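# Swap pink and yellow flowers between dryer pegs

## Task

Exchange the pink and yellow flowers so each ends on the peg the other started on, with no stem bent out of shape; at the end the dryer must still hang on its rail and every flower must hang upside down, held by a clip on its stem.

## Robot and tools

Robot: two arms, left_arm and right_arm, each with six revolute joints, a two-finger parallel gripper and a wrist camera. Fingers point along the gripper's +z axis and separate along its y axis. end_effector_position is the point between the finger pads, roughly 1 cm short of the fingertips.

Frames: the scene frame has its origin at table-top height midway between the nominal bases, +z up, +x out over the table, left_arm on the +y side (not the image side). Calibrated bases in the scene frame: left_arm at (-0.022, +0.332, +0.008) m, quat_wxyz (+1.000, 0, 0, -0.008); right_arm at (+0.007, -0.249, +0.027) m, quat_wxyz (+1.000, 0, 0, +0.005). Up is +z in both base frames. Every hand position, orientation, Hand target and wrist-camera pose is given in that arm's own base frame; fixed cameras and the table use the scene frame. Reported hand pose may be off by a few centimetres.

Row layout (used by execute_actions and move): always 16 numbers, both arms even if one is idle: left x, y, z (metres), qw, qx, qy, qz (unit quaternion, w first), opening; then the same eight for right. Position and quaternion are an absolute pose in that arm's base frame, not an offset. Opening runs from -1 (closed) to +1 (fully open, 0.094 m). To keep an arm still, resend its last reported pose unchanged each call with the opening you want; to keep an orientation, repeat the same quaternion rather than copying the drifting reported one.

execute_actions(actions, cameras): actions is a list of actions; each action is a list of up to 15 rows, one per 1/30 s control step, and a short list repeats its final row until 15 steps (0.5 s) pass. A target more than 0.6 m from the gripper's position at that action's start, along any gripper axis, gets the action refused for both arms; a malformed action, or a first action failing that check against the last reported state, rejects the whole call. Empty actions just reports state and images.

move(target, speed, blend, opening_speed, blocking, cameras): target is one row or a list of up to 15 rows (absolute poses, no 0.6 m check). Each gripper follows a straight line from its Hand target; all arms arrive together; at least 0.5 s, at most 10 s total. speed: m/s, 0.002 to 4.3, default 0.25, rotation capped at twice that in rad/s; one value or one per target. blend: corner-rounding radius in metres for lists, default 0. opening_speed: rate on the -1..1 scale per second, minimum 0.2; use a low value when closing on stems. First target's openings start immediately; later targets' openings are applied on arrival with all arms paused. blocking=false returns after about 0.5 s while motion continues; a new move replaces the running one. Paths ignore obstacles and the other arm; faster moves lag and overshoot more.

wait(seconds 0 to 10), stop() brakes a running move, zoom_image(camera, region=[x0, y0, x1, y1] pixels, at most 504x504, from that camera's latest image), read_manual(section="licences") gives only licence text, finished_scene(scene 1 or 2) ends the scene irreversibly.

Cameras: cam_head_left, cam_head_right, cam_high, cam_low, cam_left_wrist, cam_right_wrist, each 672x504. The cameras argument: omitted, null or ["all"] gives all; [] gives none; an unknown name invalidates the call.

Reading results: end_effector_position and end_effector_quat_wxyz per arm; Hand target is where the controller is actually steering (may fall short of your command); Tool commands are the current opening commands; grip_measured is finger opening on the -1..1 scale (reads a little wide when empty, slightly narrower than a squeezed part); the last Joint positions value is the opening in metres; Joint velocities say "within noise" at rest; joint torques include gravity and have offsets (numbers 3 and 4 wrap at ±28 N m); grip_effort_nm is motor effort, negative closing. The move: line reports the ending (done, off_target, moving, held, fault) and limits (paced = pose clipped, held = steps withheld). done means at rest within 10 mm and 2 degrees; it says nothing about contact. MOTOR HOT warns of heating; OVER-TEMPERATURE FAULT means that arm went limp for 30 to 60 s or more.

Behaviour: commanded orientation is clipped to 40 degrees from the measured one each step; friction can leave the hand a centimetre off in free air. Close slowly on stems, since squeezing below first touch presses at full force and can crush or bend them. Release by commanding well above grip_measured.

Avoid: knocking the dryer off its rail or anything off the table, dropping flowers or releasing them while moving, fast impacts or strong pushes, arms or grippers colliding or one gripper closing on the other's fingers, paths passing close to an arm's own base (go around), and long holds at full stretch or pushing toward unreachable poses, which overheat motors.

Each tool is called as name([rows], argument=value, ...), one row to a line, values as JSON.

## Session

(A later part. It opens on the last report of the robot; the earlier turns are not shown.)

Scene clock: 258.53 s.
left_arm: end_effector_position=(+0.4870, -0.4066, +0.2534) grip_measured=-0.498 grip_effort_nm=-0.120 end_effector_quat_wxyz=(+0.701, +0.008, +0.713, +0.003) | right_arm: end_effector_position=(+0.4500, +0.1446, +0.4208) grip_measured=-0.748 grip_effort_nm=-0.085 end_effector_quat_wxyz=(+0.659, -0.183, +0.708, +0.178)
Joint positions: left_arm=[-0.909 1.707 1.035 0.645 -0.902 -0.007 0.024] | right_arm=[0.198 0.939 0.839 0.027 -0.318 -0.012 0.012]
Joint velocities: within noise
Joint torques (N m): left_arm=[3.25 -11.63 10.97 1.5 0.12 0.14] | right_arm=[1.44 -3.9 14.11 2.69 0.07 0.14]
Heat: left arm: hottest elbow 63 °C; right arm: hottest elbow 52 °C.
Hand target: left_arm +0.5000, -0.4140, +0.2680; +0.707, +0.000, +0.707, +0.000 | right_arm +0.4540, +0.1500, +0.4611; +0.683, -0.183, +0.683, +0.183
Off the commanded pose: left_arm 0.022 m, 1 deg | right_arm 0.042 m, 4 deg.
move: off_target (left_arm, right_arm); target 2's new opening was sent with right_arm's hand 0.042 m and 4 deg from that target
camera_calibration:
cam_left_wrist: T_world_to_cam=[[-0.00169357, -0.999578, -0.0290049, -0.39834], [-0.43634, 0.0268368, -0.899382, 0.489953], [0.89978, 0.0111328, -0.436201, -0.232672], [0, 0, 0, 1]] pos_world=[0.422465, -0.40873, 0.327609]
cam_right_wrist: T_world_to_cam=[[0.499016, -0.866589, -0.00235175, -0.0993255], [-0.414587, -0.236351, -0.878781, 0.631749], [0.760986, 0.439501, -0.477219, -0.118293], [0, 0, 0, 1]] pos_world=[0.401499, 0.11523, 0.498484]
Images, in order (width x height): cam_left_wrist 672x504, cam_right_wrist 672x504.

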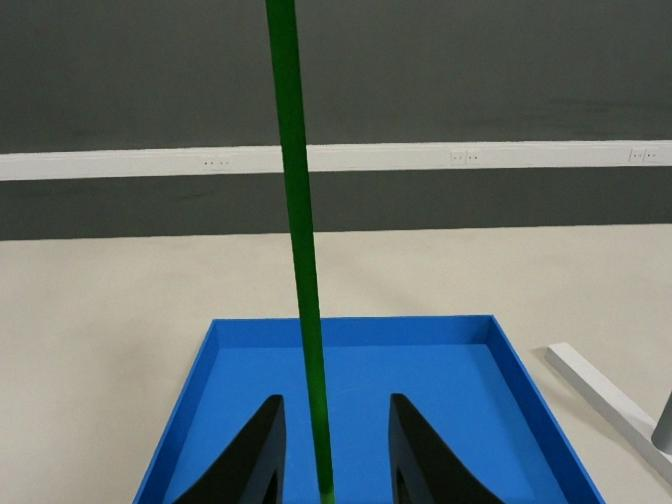

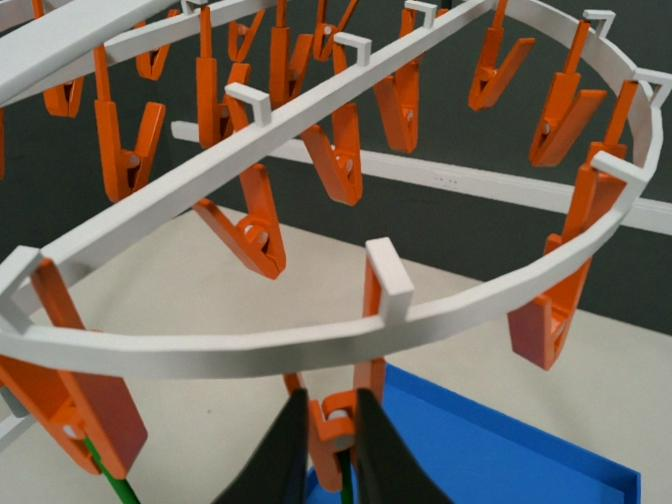

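move([
  [0.501,-0.415,0.268,0.7071,0,0.7071,0,-0.5,0.457,0.151,0.462,0.683,-0.183,0.683,0.183,0.35],
  [0.503,-0.412,0.268,0.7071,0,0.7071,0,-0.5,0.472,0.160,0.464,0.683,-0.183,0.683,0.183,0.35],
], speed=0.06, cameras=["cam_right_wrist","cam_left_wrist"])

Scene clock: 277.10 s.
left_arm: end_effector_position=(+0.4887, -0.4056, +0.2534) grip_measured=-0.498 grip_effort_nm=-0.125 end_effector_quat_wxyz=(+0.701, +0.009, +0.713, +0.002) | right_arm: end_effector_position=(+0.4644, +0.1530, +0.4194) grip_measured=+0.349 grip_effort_nm=0.066 end_effector_quat_wxyz=(+0.656, -0.183, +0.711, +0.178)
Joint positions: left_arm=[-0.905 1.707 1.035 0.645 -0.896 -0.007 0.024] | right_arm=[0.215 0.986 0.868 0.038 -0.301 -0.012 0.063]
Joint velocities: within noise
Joint torques (N m): left_arm=[3.37 -11.81 10.77 1.51 0.13 0.13] | right_arm=[1.44 -4.95 14.3 2.82 0.09 0.15]
Heat: left arm: hottest elbow 62 °C; right arm: hottest elbow 53 °C.
Hand target: left_arm +0.5020, -0.4112, +0.2680; +0.707, +0.000, +0.707, +0.000 | right_arm +0.4685, +0.1589, +0.4628; +0.683, -0.183, +0.683, +0.183
Off the commanded pose: left_arm 0.021 m, 1 deg | right_arm 0.046 m, 4 deg.
move: off_target (left_arm, right_arm)
camera_calibration:
cam_left_wrist: T_world_to_cam=[[-0.00397912, -0.999574, -0.0289215, -0.396289], [-0.436362, 0.0277585, -0.899343, 0.491037], [0.899762, 0.00904165, -0.436287, -0.235029], [0, 0, 0, 1]] pos_world=[0.424163, -0.407626, 0.327609]
cam_right_wrist: T_world_to_cam=[[0.499105, -0.866534, -0.00361168, -0.0987771], [-0.421238, -0.238977, -0.874899, 0.640279], [0.757267, 0.438188, -0.484292, -0.128738], [0, 0, 0, 1]] pos_world=[0.416499, 0.12383, 0.497476]
Images, in order (width x height): cam_left_wrist 672x504, cam_right_wrist 672x504.

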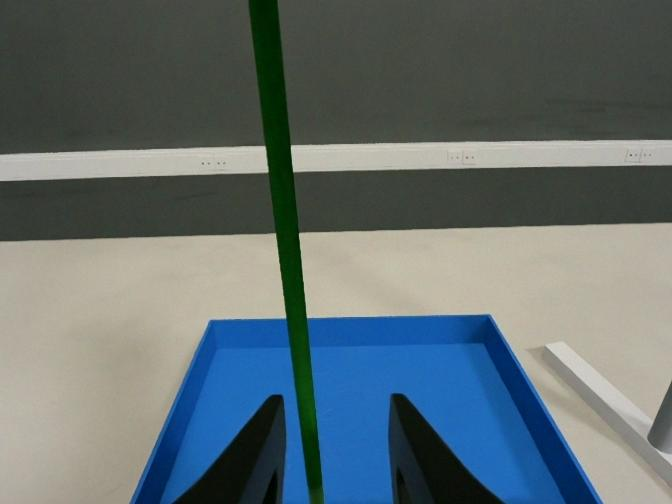

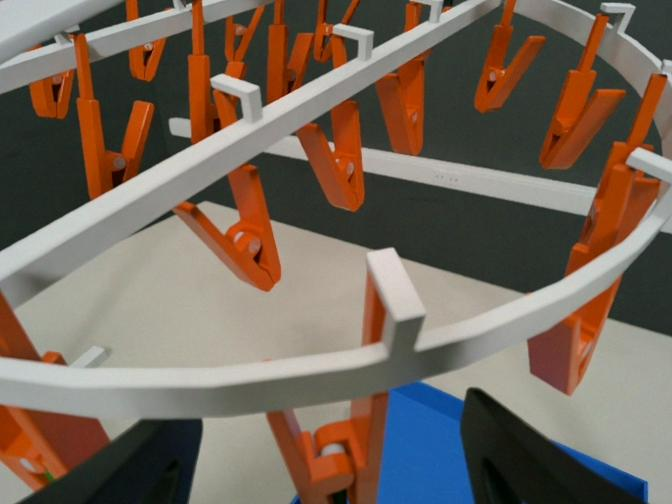

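move([
  [0.503,-0.410,0.268,0.7071,0,0.7071,0,-0.5,0.478,0.1635,0.465,0.683,-0.183,0.683,0.183,0.35],
  [0.503,-0.410,0.268,0.7071,0,0.7071,0,-0.5,0.478,0.1635,0.465,0.683,-0.183,0.683,0.183,-0.75],
], speed=0.06, opening_speed=0.6, cameras=["cam_right_wrist","cam_left_wrist"])

Scene clock: 282.47 s.
left_arm: end_effector_position=(+0.4896, -0.4050, +0.2534) grip_measured=-0.498 grip_effort_nm=-0.120 end_effector_quat_wxyz=(+0.701, +0.009, +0.713, +0.002) | right_arm: end_effector_position=(+0.4702, +0.1561, +0.4229) grip_measured=-0.576 grip_effort_nm=-1.013 end_effector_quat_wxyz=(+0.658, -0.183, +0.709, +0.177)
Joint positions: left_arm=[-0.903 1.707 1.035 0.645 -0.893 -0.007 0.024] | right_arm=[0.221 1.004 0.884 0.044 -0.294 -0.012 0.02]
Joint velocities: within noise
Joint torques (N m): left_arm=[3.43 -12.04 10.45 1.57 0.12 0.13] | right_arm=[1.44 -5.13 14.24 2.86 0.04 0.14]
Heat: left arm: hottest elbow 62 °C; right arm: hottest elbow 55 °C.
Hand target: left_arm +0.5022, -0.4092, +0.2680; +0.707, +0.000, +0.707, +0.000 | right_arm +0.4748, +0.1623, +0.4640; +0.683, -0.183, +0.683, +0.183
Off the commanded pose: left_arm 0.020 m, 1 deg | right_arm 0.043 m, 4 deg.
move: off_target (left_arm, right_arm); target 2's new opening was sent with right_arm's hand 0.044 m and 4 deg from that target
camera_calibration:
cam_left_wrist: T_world_to_cam=[[-0.00438389, -0.999574, -0.0288399, -0.39544], [-0.43639, 0.0278614, -0.899326, 0.491458], [0.899747, 0.00864288, -0.436326, -0.235988], [0, 0, 0, 1]] pos_world=[0.425063, -0.406925, 0.327609]
cam_right_wrist: T_world_to_cam=[[0.497767, -0.86731, -0.00131638, -0.0992121], [-0.416575, -0.237749, -0.877462, 0.645218], [0.760719, 0.43732, -0.479644, -0.136229], [0, 0, 0, 1]] pos_world=[0.421798, 0.126928, 0.500683]
Images, in order (width x height): cam_left_wrist 672x504, cam_right_wrist 672x504.

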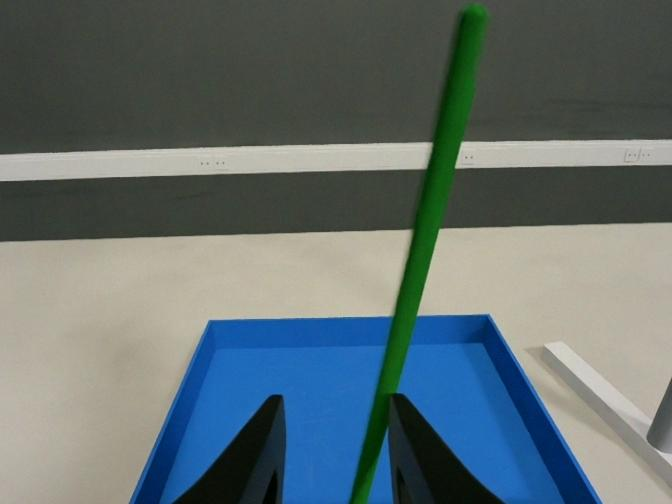

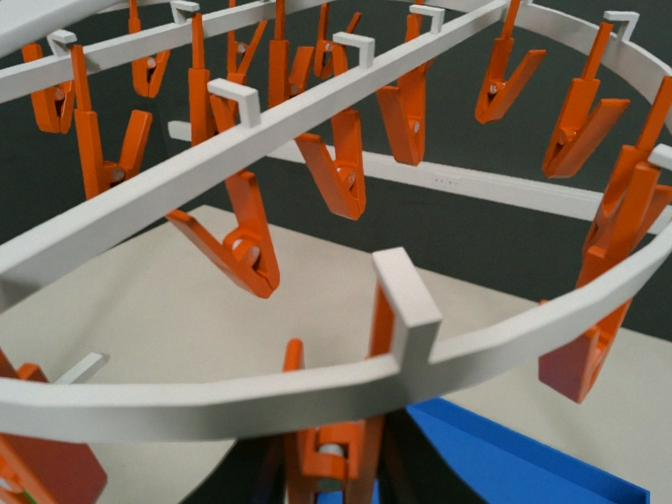

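execute_actions([
  [[0.503,-0.410,0.268,0.7071,0,0.7071,0,-1,0.478,0.1635,0.465,0.683,-0.183,0.683,0.183,-0.75]],
])

Scene clock: 284.73 s.
left_arm: end_effector_position=(+0.4896, -0.4050, +0.2534) grip_measured=-0.997 grip_effort_nm=-0.173 end_effector_quat_wxyz=(+0.701, +0.009, +0.713, +0.002) | right_arm: end_effector_position=(+0.4702, +0.1561, +0.4229) grip_measured=-0.577 grip_effort_nm=-1.038 end_effector_quat_wxyz=(+0.658, -0.183, +0.709, +0.177)
Joint positions: left_arm=[-0.903 1.707 1.035 0.645 -0.893 -0.007 0] | right_arm=[0.221 1.004 0.884 0.044 -0.294 -0.012 0.02]
Joint velocities: within noise
Joint torques (N m): left_arm=[3.37 -12.04 10.45 1.58 0.12 0.13] | right_arm=[1.49 -5.13 14.24 2.8 0.03 0.14]
Heat: left arm: hottest elbow 62 °C; right arm: hottest elbow 56 °C.
Hand target: left_arm +0.5021, -0.4092, +0.2680; +0.707, +0.000, +0.707, +0.000 | right_arm +0.4749, +0.1623, +0.4639; +0.683, -0.183, +0.683, +0.183
Off the commanded pose: left_arm 0.020 m, 1 deg | right_arm 0.043 m, 4 deg.
camera_calibration:
cam_left_wrist: T_world_to_cam=[[-0.00438389, -0.999574, -0.0288399, -0.39544], [-0.43639, 0.0278614, -0.899326, 0.491458], [0.899747, 0.00864288, -0.436326, -0.235988], [0, 0, 0, 1]] pos_world=[0.425063, -0.406925, 0.327609]
cam_right_wrist: T_world_to_cam=[[0.497767, -0.86731, -0.00131638, -0.0992121], [-0.416575, -0.237749, -0.877462, 0.645218], [0.760719, 0.43732, -0.479644, -0.136229], [0, 0, 0, 1]] pos_world=[0.421798, 0.126928, 0.500683]

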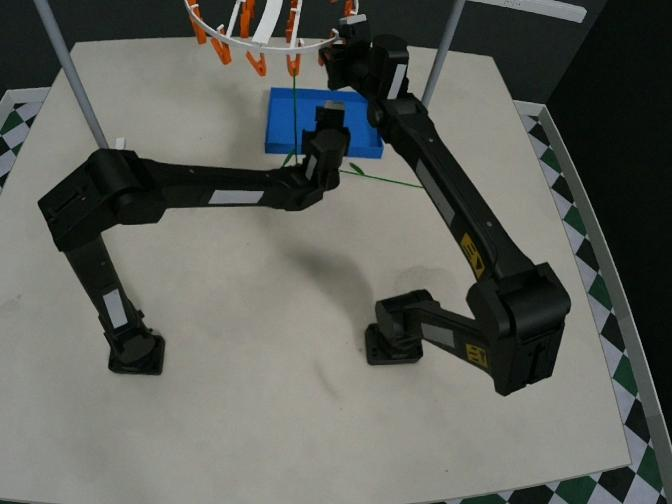

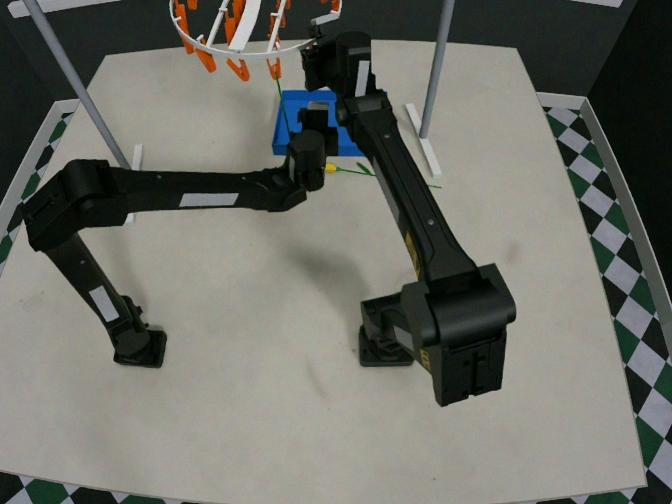

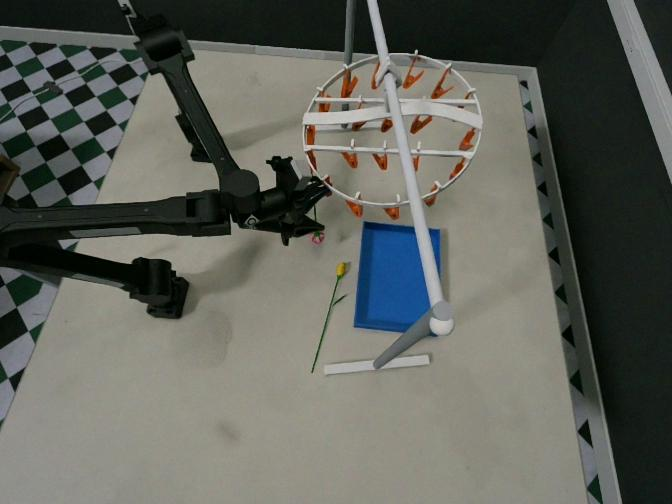

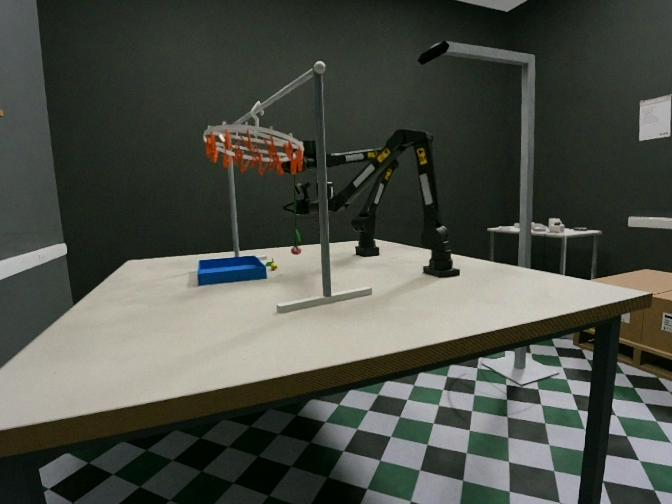

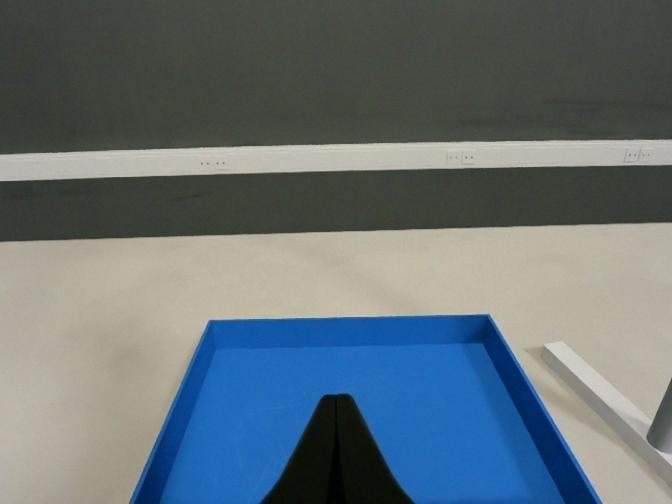

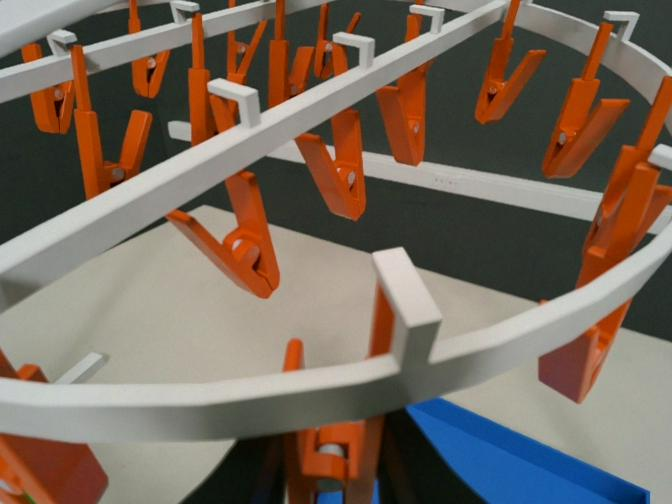

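move([
  [0.503,-0.410,0.268,0.7071,0,0.7071,0,-1,0.476,0.1625,0.464,0.683,-0.183,0.683,0.183,0.3],
  [0.43,-0.41,0.268,0.7071,0,0.7071,0,-1,0.40,0.119,0.464,0.683,-0.183,0.683,0.183,0.3],
  [0.33,-0.30,0.33,0.7071,0,0.7071,0,-1,0.34,0.08,0.44,0.6964,-0.1228,0.6964,0.1228,0.3],
], speed=[0.05,0.1,0.18], opening_speed=0.6, cameras=["cam_high"])

move(target=[0.33,-0.20,0.33,0.7071,0,0.7071,0,-1,0.44,-0.02,0.27,0,0.772,0.636,0,-0.2], speed=0.25)

Scene clock: 302.83 s.
left_arm: end_effector_position=(+0.3346, -0.2981, +0.3269) grip_measured=-0.997 grip_effort_nm=-0.178 end_effector_quat_wxyz=(+0.707, -0.003, +0.707, +0.003) | right_arm: end_effector_position=(+0.3394, +0.0841, +0.4481) grip_measured=+0.299 grip_effort_nm=0.071 end_effector_quat_wxyz=(+0.702, -0.132, +0.689, +0.123)
Joint positions: left_arm=[-1.072 1.147 0.667 0.48 -1.081 0 0] | right_arm=[0.132 0.53 0.697 -0.151 -0.23 -0.012 0.061]
Joint velocities: within noise
Joint torques (N m): left_arm=[1.73 -6.65 7.99 1.37 -0.06 0.07] | right_arm=[-0.26 1.55 8.44 1.72 0.1 0.14]
Heat: left arm: hottest elbow 62 °C; right arm: hottest elbow 58 °C.
Hand target: left_arm +0.3301, -0.3000, +0.3299; +0.707, +0.000, +0.707, +0.000 | right_arm +0.3400, +0.0800, +0.4402; +0.697, -0.123, +0.696, +0.123
Off the commanded pose: left_arm 0.006 m, 1 deg | right_arm 0.009 m, 1 deg.
move: done
Images, in order (width x height): cam_high 672x504.

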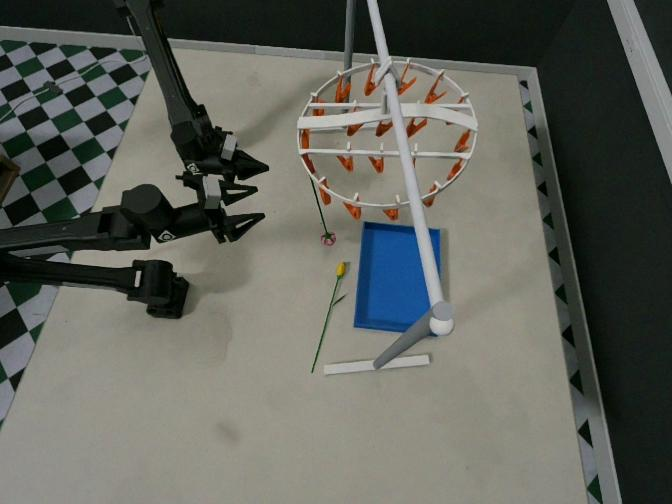

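Scene clock: 308.50 s.
left_arm: end_effector_position=(+0.3289, -0.2054, +0.3272) grip_measured=-0.997 grip_effort_nm=-0.168 end_effector_quat_wxyz=(+0.706, +0.004, +0.708, -0.003) | right_arm: end_effector_position=(+0.4261, -0.0165, +0.2538) grip_measured=-0.199 grip_effort_nm=-0.076 end_effector_quat_wxyz=(-0.011, +0.764, +0.645, -0.013)
Joint positions: left_arm=[-0.913 0.857 0.5 0.354 -0.903 0 0] | right_arm=[-0.037 1.475 1.437 -1.567 0.002 1.702 0.038]
Joint velocities: within noise
Joint torques (N m): left_arm=[3.49 -3.72 8.49 1.48 0.15 0.07] | right_arm=[-0.09 -12.04 11.89 -0.16 -0.02 0.2]
Heat: left arm: hottest elbow 61 °C; right arm: hottest elbow 58 °C.
Hand target: left_arm +0.3299, -0.2001, +0.3300; +0.707, +0.000, +0.707, +0.000 | right_arm +0.4391, -0.0200, +0.2700; +0.000, +0.772, +0.636, +0.000
Off the commanded pose: left_arm 0.006 m, 1 deg | right_arm 0.022 m, 2 deg.
move: off_target (right_arm)
camera_calibration:
cam_left_wrist: T_world_to_cam=[[-0.00412182, -0.999871, -0.0155304, -0.199095], [-0.422456, 0.0158177, -0.906246, 0.477335], [0.906374, 0.00282553, -0.422466, -0.0688794], [0, 0, 0, 1]] pos_world=[0.263263, -0.206425, 0.400392]
cam_right_wrist: T_world_to_cam=[[-0.98692, 0.158734, 0.028158, 0.41488], [0.156247, 0.898812, 0.409541, -0.11451], [0.0396991, 0.408583, -0.911857, 0.308179], [0, 0, 0, 1]] pos_world=[0.41511, -0.0888486, 0.31623]

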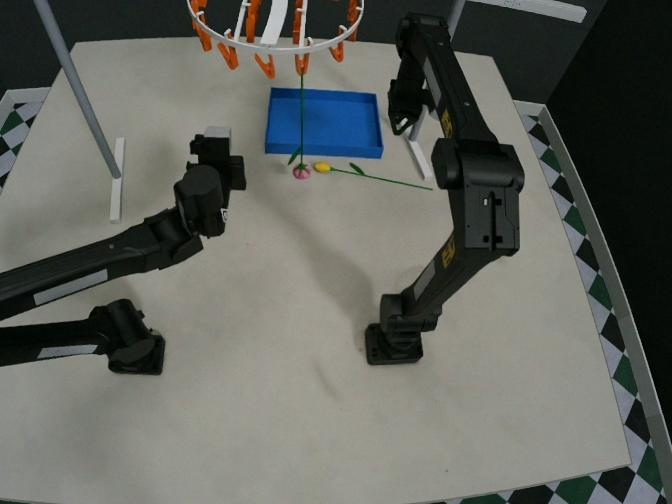

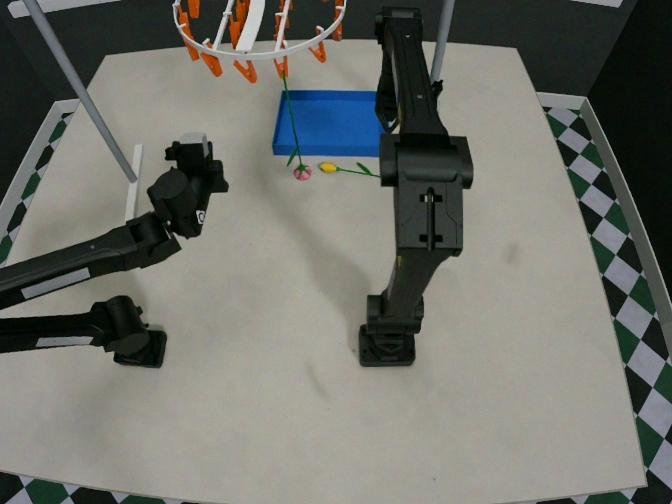

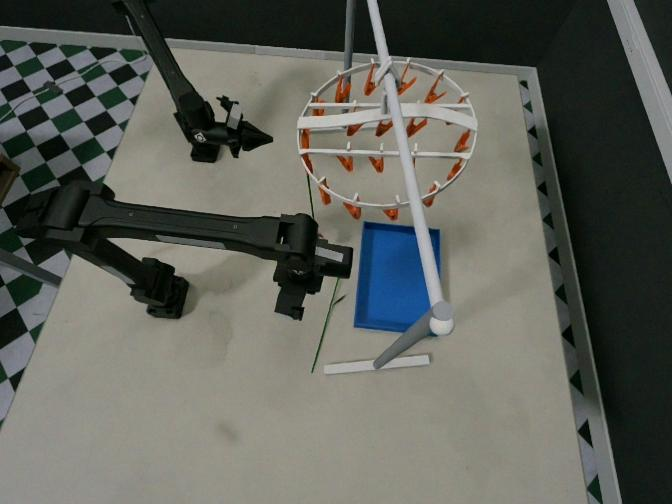

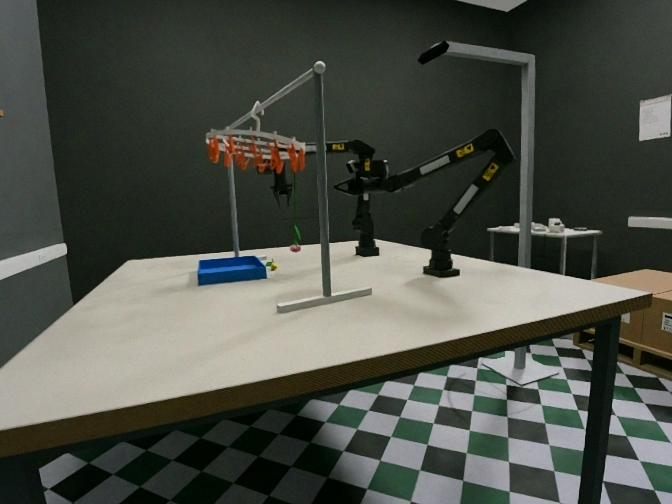

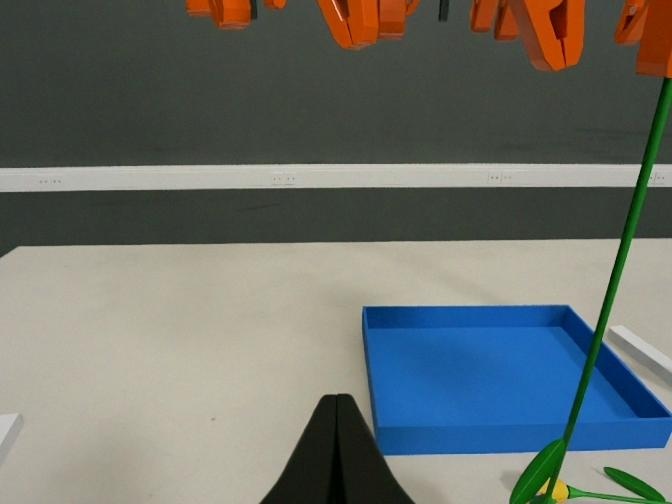

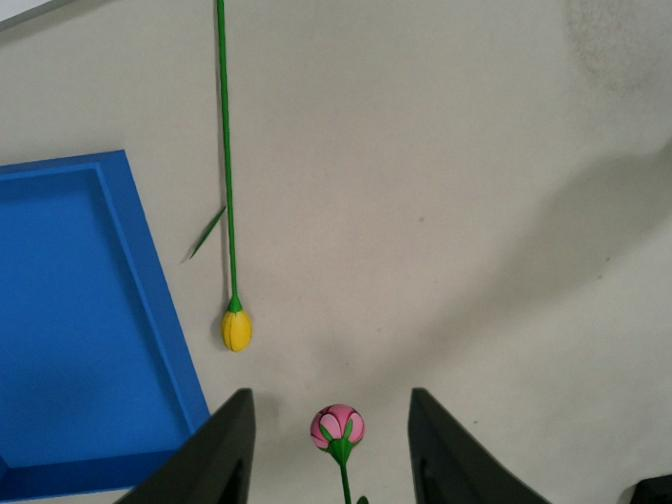

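move(target=[0.33,-0.20,0.33,0.7071,0,0.7071,0,-1,0.512,-0.055,0.08,0,0.772,0.636,0,-0.2], speed=0.2, cameras=["cam_right_wrist"])

Scene clock: 314.97 s.
left_arm: end_effector_position=(+0.3290, -0.2053, +0.3270) grip_measured=-0.997 grip_effort_nm=-0.173 end_effector_quat_wxyz=(+0.706, +0.004, +0.708, -0.002) | right_arm: end_effector_position=(+0.5107, -0.0507, +0.0838) grip_measured=-0.199 grip_effort_nm=-0.076 end_effector_quat_wxyz=(+0.000, +0.774, +0.633, -0.001)
Joint positions: left_arm=[-0.912 0.857 0.5 0.354 -0.903 0 0] | right_arm=[-0.097 1.777 1.351 -1.147 0.002 1.673 0.038]
Joint velocities: within noise
Joint torques (N m): left_arm=[3.43 -3.66 8.47 1.47 0.14 0.07] | right_arm=[-0.15 -17.03 7.09 0.59 -0.02 -0.11]
Heat: left arm: hottest elbow 62 °C; right arm: hottest elbow 58 °C.
Hand target: left_arm +0.3300, -0.2000, +0.3299; +0.707, +0.000, +0.707, +0.000 | right_arm +0.5119, -0.0550, +0.0799; +0.000, +0.772, +0.636, +0.000
Off the commanded pose: left_arm 0.006 m, 1 deg | right_arm 0.006 m, 0 deg.
move: done
camera_calibration:
cam_right_wrist: T_world_to_cam=[[-0.98178, 0.189971, -0.0043785, 0.510324], [0.171179, 0.894194, 0.41366, -0.0356079], [0.0824987, 0.405374, -0.910421, 0.141612], [0, 0, 0, 1]] pos_world=[0.495438, -0.122512, 0.145891]
Images, in order (width x height): cam_right_wrist 672x504.

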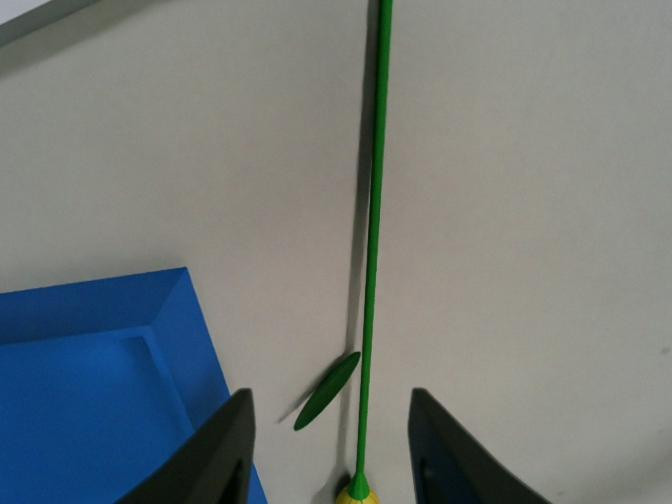

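move(target=[0.33,-0.20,0.33,0.7071,0,0.7071,0,-1,0.493,-0.071,0.022,0,0.772,0.636,0,-0.2], speed=0.1, cameras=["cam_right_wrist"])

Scene clock: 322.40 s.
left_arm: end_effector_position=(+0.3290, -0.2053, +0.3270) grip_measured=-0.997 grip_effort_nm=-0.173 end_effector_quat_wxyz=(+0.706, +0.004, +0.708, -0.002) | right_arm: end_effector_position=(+0.4956, -0.0672, +0.0307) grip_measured=-0.199 grip_effort_nm=-0.071 end_effector_quat_wxyz=(+0.005, +0.774, +0.633, +0.003)
Joint positions: left_arm=[-0.912 0.857 0.5 0.354 -0.903 0 0] | right_arm=[-0.133 1.806 1.235 -0.989 0.002 1.638 0.038]
Joint velocities: within noise
Joint torques (N m): left_arm=[3.49 -3.66 8.49 1.47 0.14 0.07] | right_arm=[-0.09 -16.26 6.11 0.69 -0.01 -0.11]
Heat: left arm: hottest elbow 62 °C; right arm: hottest elbow 57 °C.
Hand target: left_arm +0.3299, -0.2001, +0.3299; +0.707, +0.000, +0.707, +0.000 | right_arm +0.4929, -0.0709, +0.0222; +0.000, +0.772, +0.636, +0.000
Off the commanded pose: left_arm 0.006 m, 1 deg | right_arm 0.010 m, 1 deg.
move: done
camera_calibration:
cam_right_wrist: T_world_to_cam=[[-0.981659, 0.189935, -0.0164489, 0.498661], [0.166193, 0.894831, 0.414315, 0.00620926], [0.0934121, 0.403982, -0.909985, 0.0956575], [0, 0, 0, 1]] pos_world=[0.479547, -0.138913, 0.0926767]
Images, in order (width x height): cam_right_wrist 672x504.

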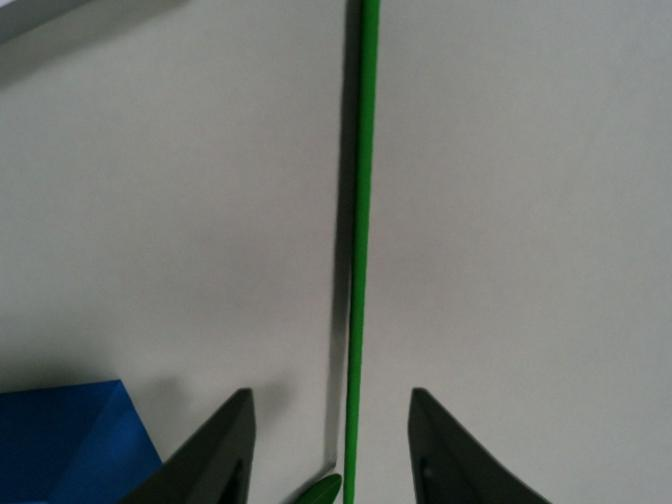

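move(target=[0.33,-0.20,0.33,0.7071,0,0.7071,0,-1,0.487,-0.071,-0.016,0,0.788,0.6157,0,-0.2], speed=0.04, cameras=["cam_right_wrist","cam_low"])

Scene clock: 327.70 s.
left_arm: end_effector_position=(+0.3290, -0.2053, +0.3270) grip_measured=-0.997 grip_effort_nm=-0.173 end_effector_quat_wxyz=(+0.706, +0.004, +0.708, -0.002) | right_arm: end_effector_position=(+0.4913, -0.0666, -0.0057) grip_measured=-0.199 grip_effort_nm=-0.071 end_effector_quat_wxyz=(+0.006, +0.780, +0.626, +0.004)
Joint positions: left_arm=[-0.912 0.857 0.5 0.354 -0.903 0 0] | right_arm=[-0.133 1.85 1.186 -0.892 0.002 1.655 0.038]
Joint velocities: within noise
Joint torques (N m): left_arm=[3.49 -3.6 8.47 1.47 0.14 0.06] | right_arm=[-0.15 -15.97 5.6 0.68 -0.01 0.18]
Heat: left arm: hottest elbow 62 °C; right arm: hottest elbow 56 °C.
Hand target: left_arm +0.3299, -0.2001, +0.3299; +0.707, +0.000, +0.707, +0.000 | right_arm +0.4868, -0.0708, -0.0159; +0.000, +0.788, +0.616, +0.000
Off the commanded pose: left_arm 0.006 m, 1 deg | right_arm 0.012 m, 2 deg.
move: off_target (right_arm)
camera_calibration:
cam_right_wrist: T_world_to_cam=[[-0.978108, 0.207105, -0.0203211, 0.493125], [0.180232, 0.891891, 0.414786, 0.0144381], [0.104028, 0.402043, -0.909692, 0.0574261], [0, 0, 0, 1]] pos_world=[0.473753, -0.138093, 0.0562721]
Images, in order (width x height): cam_low 672x504, cam_right_wrist 672x504.

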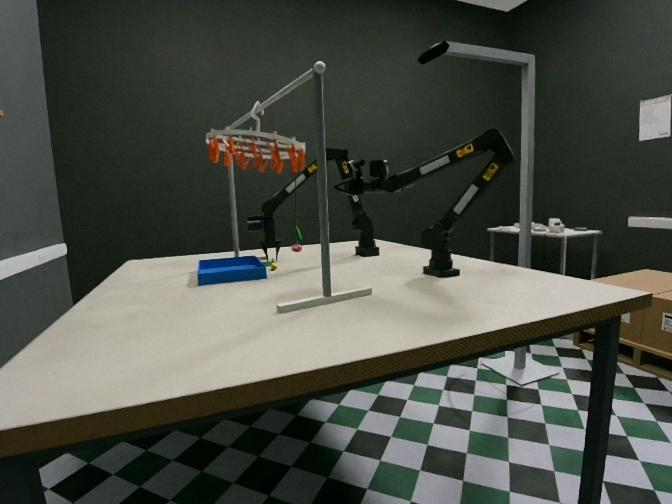

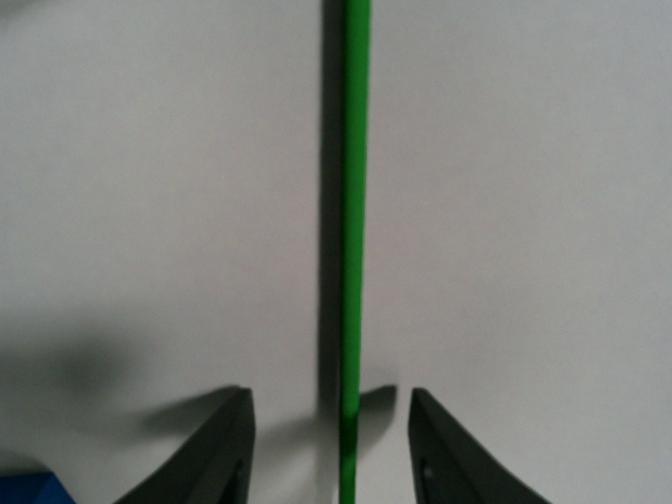

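move(target=[0.33,-0.20,0.33,0.7071,0,0.7071,0,-1,0.483,-0.071,-0.019,0,0.788,0.6157,0,-1], speed=0.04, opening_speed=0.7, cameras=["cam_right_wrist"])

Scene clock: 331.03 s.
left_arm: end_effector_position=(+0.3290, -0.2053, +0.3270) grip_measured=-0.997 grip_effort_nm=-0.168 end_effector_quat_wxyz=(+0.706, +0.004, +0.708, -0.002) | right_arm: end_effector_position=(+0.4877, -0.0669, -0.0098) grip_measured=-0.944 grip_effort_nm=-0.926 end_effector_quat_wxyz=(+0.005, +0.780, +0.625, +0.004)
Joint positions: left_arm=[-0.912 0.857 0.5 0.354 -0.903 0 0] | right_arm=[-0.135 1.85 1.172 -0.879 0.002 1.656 0.003]
Joint velocities: left_arm=[within noise] | right_arm=[-0.005 -0.024 0.002 -0.017 -0.037 -0.081 -0.004]
Joint torques (N m): left_arm=[3.37 -3.66 8.49 1.47 0.14 0.07] | right_arm=[-0.32 -16.21 5.42 0.62 -0.01 0.17]
Heat: left arm: hottest elbow 62 °C; right arm: hottest elbow 55 °C.
Hand target: left_arm +0.3299, -0.2001, +0.3299; +0.707, +0.000, +0.707, +0.000 | right_arm +0.4829, -0.0709, -0.0188; +0.000, +0.788, +0.616, +0.000
Off the commanded pose: left_arm 0.006 m, 1 deg | right_arm 0.011 m, 2 deg.
move: off_target (right_arm)
camera_calibration:
cam_right_wrist: T_world_to_cam=[[-0.977654, 0.209342, -0.0191886, 0.4895], [0.182737, 0.891417, 0.414708, 0.0157421], [0.103921, 0.401935, -0.909752, 0.0542005], [0, 0, 0, 1]] pos_world=[0.470053, -0.138291, 0.0521734]
Images, in order (width x height): cam_right_wrist 672x504.

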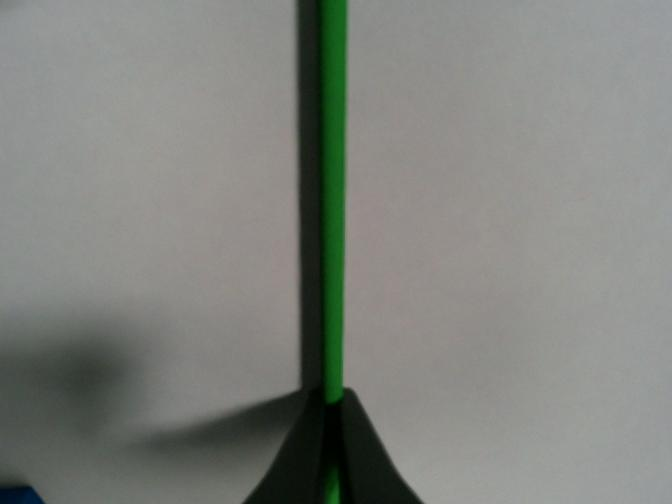

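move([
  [0.33,-0.20,0.33,0.7071,0,0.7071,0,-1,0.46,-0.06,0.20,0,0.788,0.6157,0,-1],
  [0.30,-0.14,0.40,0.7071,0,0.7071,0,-1,0.42,-0.06,0.32,0.653,0.2706,0.653,-0.2706,-1],
  [0.30,-0.14,0.40,0.7071,0,0.7071,0,-1,0.38,0.08,0.31,0.6964,-0.1228,0.6964,0.1228,-1],
], speed=[0.12,0.3,0.3], cameras=["cam_right_wrist","cam_low","cam_high"])

Scene clock: 343.47 s.
left_arm: end_effector_position=(+0.2974, -0.1432, +0.3616) grip_measured=-0.997 grip_effort_nm=-0.168 end_effector_quat_wxyz=(+0.692, +0.019, +0.721, +0.013) | right_arm: end_effector_position=(+0.3803, +0.0838, +0.3148) grip_measured=-0.950 grip_effort_nm=-1.033 end_effector_quat_wxyz=(+0.698, -0.120, +0.694, +0.131)
Joint positions: left_arm=[-0.843 0.547 0.515 -0.029 -0.834 0 0] | right_arm=[0.11 0.726 0.407 0.328 -0.247 0.016 0.002]
Joint velocities: within noise
Joint torques (N m): left_arm=[3.43 -0.62 13.48 1.54 0.12 0.08] | right_arm=[-0.09 -0.5 8.36 1.94 -0.11 -0.11]
Heat: left arm: hottest elbow 63 °C; right arm: hottest elbow 53 °C.
Hand target: left_arm +0.2980, -0.1388, +0.3990; +0.707, +0.000, +0.707, +0.000 | right_arm +0.3800, +0.0800, +0.3099; +0.696, -0.123, +0.696, +0.123
Off the commanded pose: left_arm 0.039 m, 4 deg | right_arm 0.006 m, 1 deg.
move: off_target (left_arm)
camera_calibration:
cam_right_wrist: T_world_to_cam=[[0.354938, -0.934877, -0.00481027, -0.0562345], [-0.382611, -0.140565, -0.913154, 0.485967], [0.853011, 0.325954, -0.407586, -0.136552], [0, 0, 0, 1]] pos_world=[0.322377, 0.0602472, 0.387835]
Images, in order (width x height): cam_high 672x504, cam_low 672x504, cam_right_wrist 672x504.

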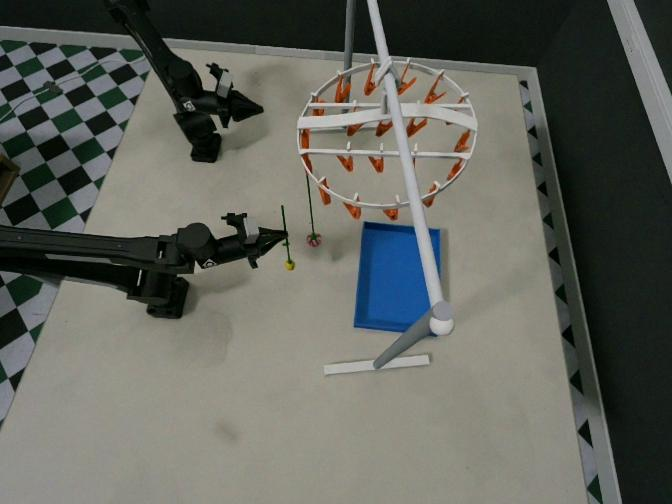

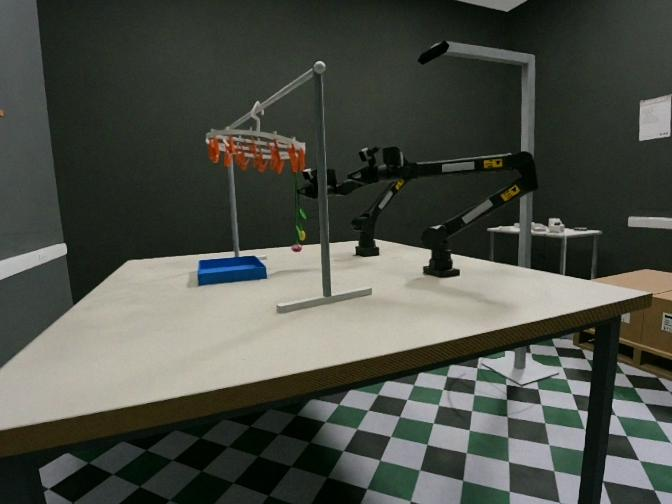

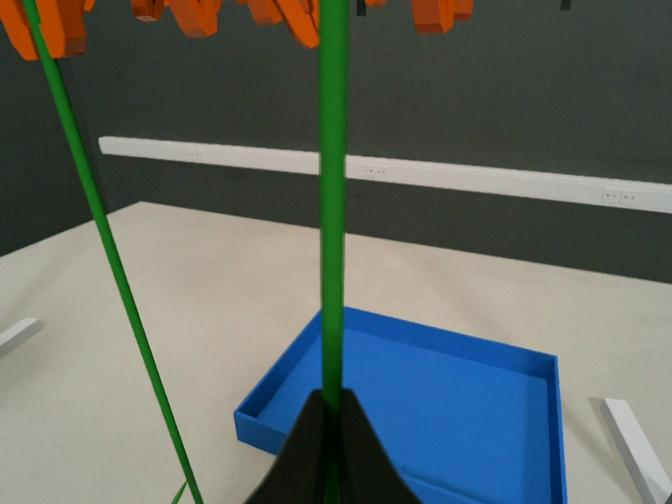

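move([
  [0.40,-0.075,0.46,0.6484,0.2819,0.6484,-0.2819,0.3,0.32,0.10,0.29,0.6964,-0.1228,0.6964,0.1228,-1],
  [0.452,-0.128,0.466,0.6484,0.2819,0.6484,-0.2819,0.3,0.33,0.33,0.255,0.6964,-0.1228,0.6964,0.1228,-1],
], speed=[0.2,0.15], cameras=["cam_left_wrist","cam_high","cam_right_wrist"])

Scene clock: 359.73 s.
left_arm: end_effector_position=(+0.4437, -0.1224, +0.4287) grip_measured=+0.298 grip_effort_nm=0.051 end_effector_quat_wxyz=(+0.626, +0.269, +0.673, -0.289) | right_arm: end_effector_position=(+0.3230, +0.3143, +0.2310) grip_measured=-0.950 grip_effort_nm=-1.038 end_effector_quat_wxyz=(+0.682, -0.131, +0.711, +0.111)
Joint positions: left_arm=[0.008 0.994 0.884 0.036 0.82 0.003 0.061] | right_arm=[1.011 1.218 0.448 0.712 0.666 0.015 0.002]
Joint velocities: within noise
Joint torques (N m): left_arm=[1.73 -4.19 13.53 2.82 -0.04 0.02] | right_arm=[1.14 -5.07 10.65 2.63 0.13 -0.11]
Heat: left arm: hottest elbow 67 °C; right arm: hottest elbow 51 °C.
Hand target: left_arm +0.4492, -0.1272, +0.4651; +0.649, +0.282, +0.648, -0.282 | right_arm +0.3288, +0.3288, +0.2549; +0.696, -0.123, +0.697, +0.123
Off the commanded pose: left_arm 0.039 m, 4 deg | right_arm 0.030 m, 3 deg.
move: off_target (left_arm, right_arm)
camera_calibration:
cam_left_wrist: T_world_to_cam=[[-0.720831, -0.692083, 0.0377388, 0.218792], [-0.347221, 0.313448, -0.883848, 0.610009], [0.599867, -0.650209, -0.466249, -0.0554682], [0, 0, 0, 1]] pos_world=[0.402793, -0.0758501, 0.505036]
cam_right_wrist: T_world_to_cam=[[0.343396, -0.93872, 0.0297194, 0.176187], [-0.420202, -0.181862, -0.88902, 0.439414], [0.839946, 0.292798, -0.456903, -0.170876], [0, 0, 0, 1]] pos_world=[0.267667, 0.295335, 0.307337]
Images, in order (width x height): cam_high 672x504, cam_left_wrist 672x504, cam_right_wrist 672x504.

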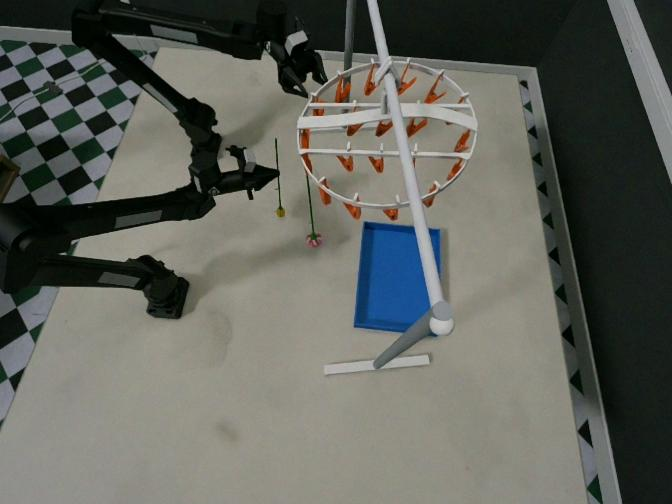

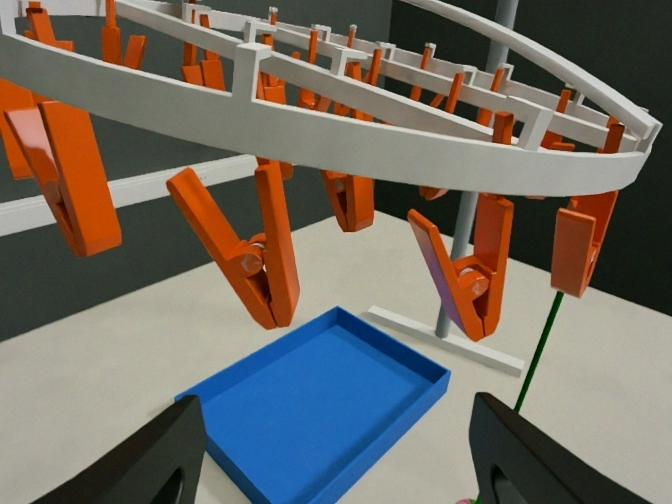

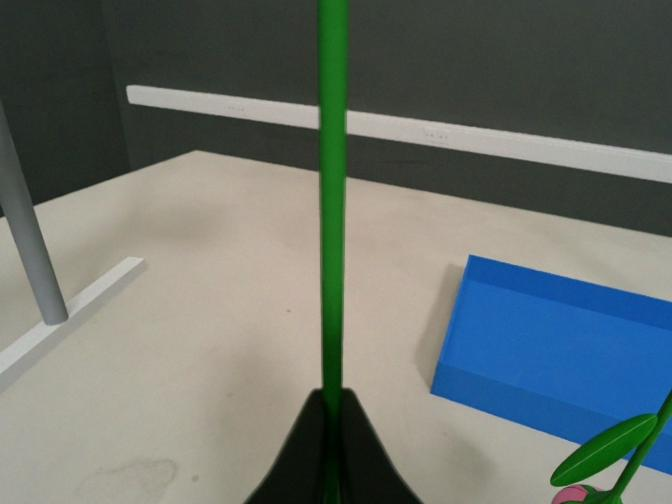

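move(target=[0.489,-0.125,0.469,0.6484,0.2819,0.6484,-0.2819,0.35,0.33,0.33,0.255,0.6964,-0.1228,0.6964,0.1228,-1], speed=0.1, cameras=["cam_left_wrist"])

Scene clock: 366.97 s.
left_arm: end_effector_position=(+0.4802, -0.1224, +0.4315) grip_measured=+0.348 grip_effort_nm=0.051 end_effector_quat_wxyz=(+0.624, +0.270, +0.673, -0.290) | right_arm: end_effector_position=(+0.3230, +0.3142, +0.2312) grip_measured=-0.950 grip_effort_nm=-1.028 end_effector_quat_wxyz=(+0.682, -0.131, +0.711, +0.111)
Joint positions: left_arm=[0.008 1.099 0.961 0.061 0.822 0.003 0.063] | right_arm=[1.011 1.218 0.448 0.713 0.667 0.015 0.002]
Joint velocities: within noise
Joint torques (N m): left_arm=[2.26 -5.6 13.44 2.86 0.17 0.03] | right_arm=[1.08 -5.19 10.66 2.66 0.11 -0.1]
Heat: left arm: hottest elbow 66 °C; right arm: hottest elbow 52 °C.
Hand target: left_arm +0.4863, -0.1244, +0.4680; +0.648, +0.282, +0.649, -0.282 | right_arm +0.3288, +0.3288, +0.2550; +0.696, -0.123, +0.697, +0.123
Off the commanded pose: left_arm 0.039 m, 4 deg | right_arm 0.029 m, 3 deg.
move: off_target (left_arm, right_arm)
camera_calibration:
cam_left_wrist: T_world_to_cam=[[-0.72233, -0.690404, 0.0397695, 0.245102], [-0.348783, 0.314046, -0.883021, 0.62569], [0.597152, -0.651703, -0.467646, -0.0742199], [0, 0, 0, 1]] pos_world=[0.439595, -0.0756454, 0.508041]
Images, in order (width x height): cam_left_wrist 672x504.

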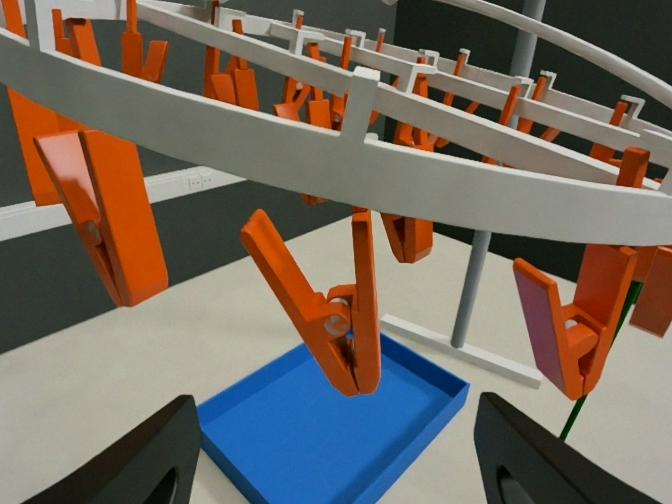

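move(target=[0.517,-0.149,0.471,0.6484,0.2819,0.6484,-0.2819,0.4,0.33,0.33,0.255,0.6964,-0.1228,0.6964,0.1228,-1], speed=0.06, cameras=["cam_left_wrist"])

Scene clock: 371.73 s.
left_arm: end_effector_position=(+0.5074, -0.1425, +0.4348) grip_measured=+0.398 grip_effort_nm=0.056 end_effector_quat_wxyz=(+0.626, +0.271, +0.673, -0.287) | right_arm: end_effector_position=(+0.3230, +0.3142, +0.2312) grip_measured=-0.950 grip_effort_nm=-1.033 end_effector_quat_wxyz=(+0.682, -0.131, +0.711, +0.111)
Joint positions: left_arm=[-0.044 1.174 1.025 0.076 0.768 0.003 0.066] | right_arm=[1.011 1.218 0.448 0.713 0.667 0.015 0.002]
Joint velocities: within noise
Joint torques (N m): left_arm=[1.79 -6.42 13.37 2.84 -0.02 0.02] | right_arm=[1.2 -5.07 10.73 2.59 0.1 -0.11]
Heat: left arm: hottest elbow 67 °C; right arm: hottest elbow 53 °C.
Hand target: left_arm +0.5140, -0.1483, +0.4703; +0.649, +0.282, +0.648, -0.282 | right_arm +0.3288, +0.3288, +0.2551; +0.696, -0.123, +0.697, +0.123
Off the commanded pose: left_arm 0.038 m, 4 deg | right_arm 0.029 m, 3 deg.
move: off_target (left_arm, right_arm)
camera_calibration:
cam_left_wrist: T_world_to_cam=[[-0.721249, -0.691842, 0.0339848, 0.252488], [-0.345635, 0.31694, -0.883224, 0.6433], [0.600281, -0.648771, -0.467718, -0.103185], [0, 0, 0, 1]] pos_world=[0.466393, -0.0961496, 0.511336]
Images, in order (width x height): cam_left_wrist 672x504.

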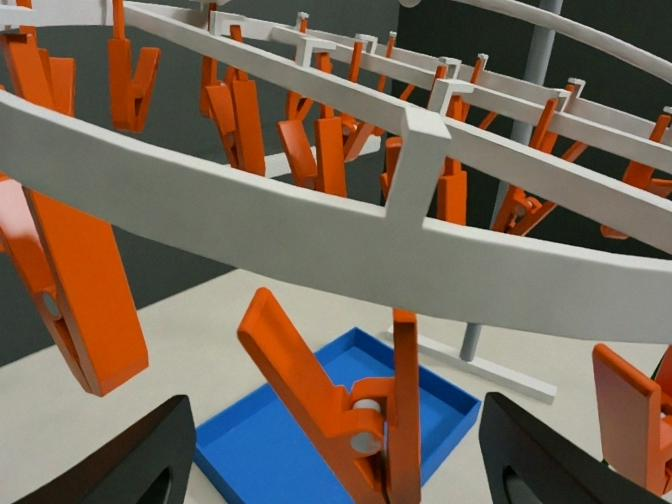

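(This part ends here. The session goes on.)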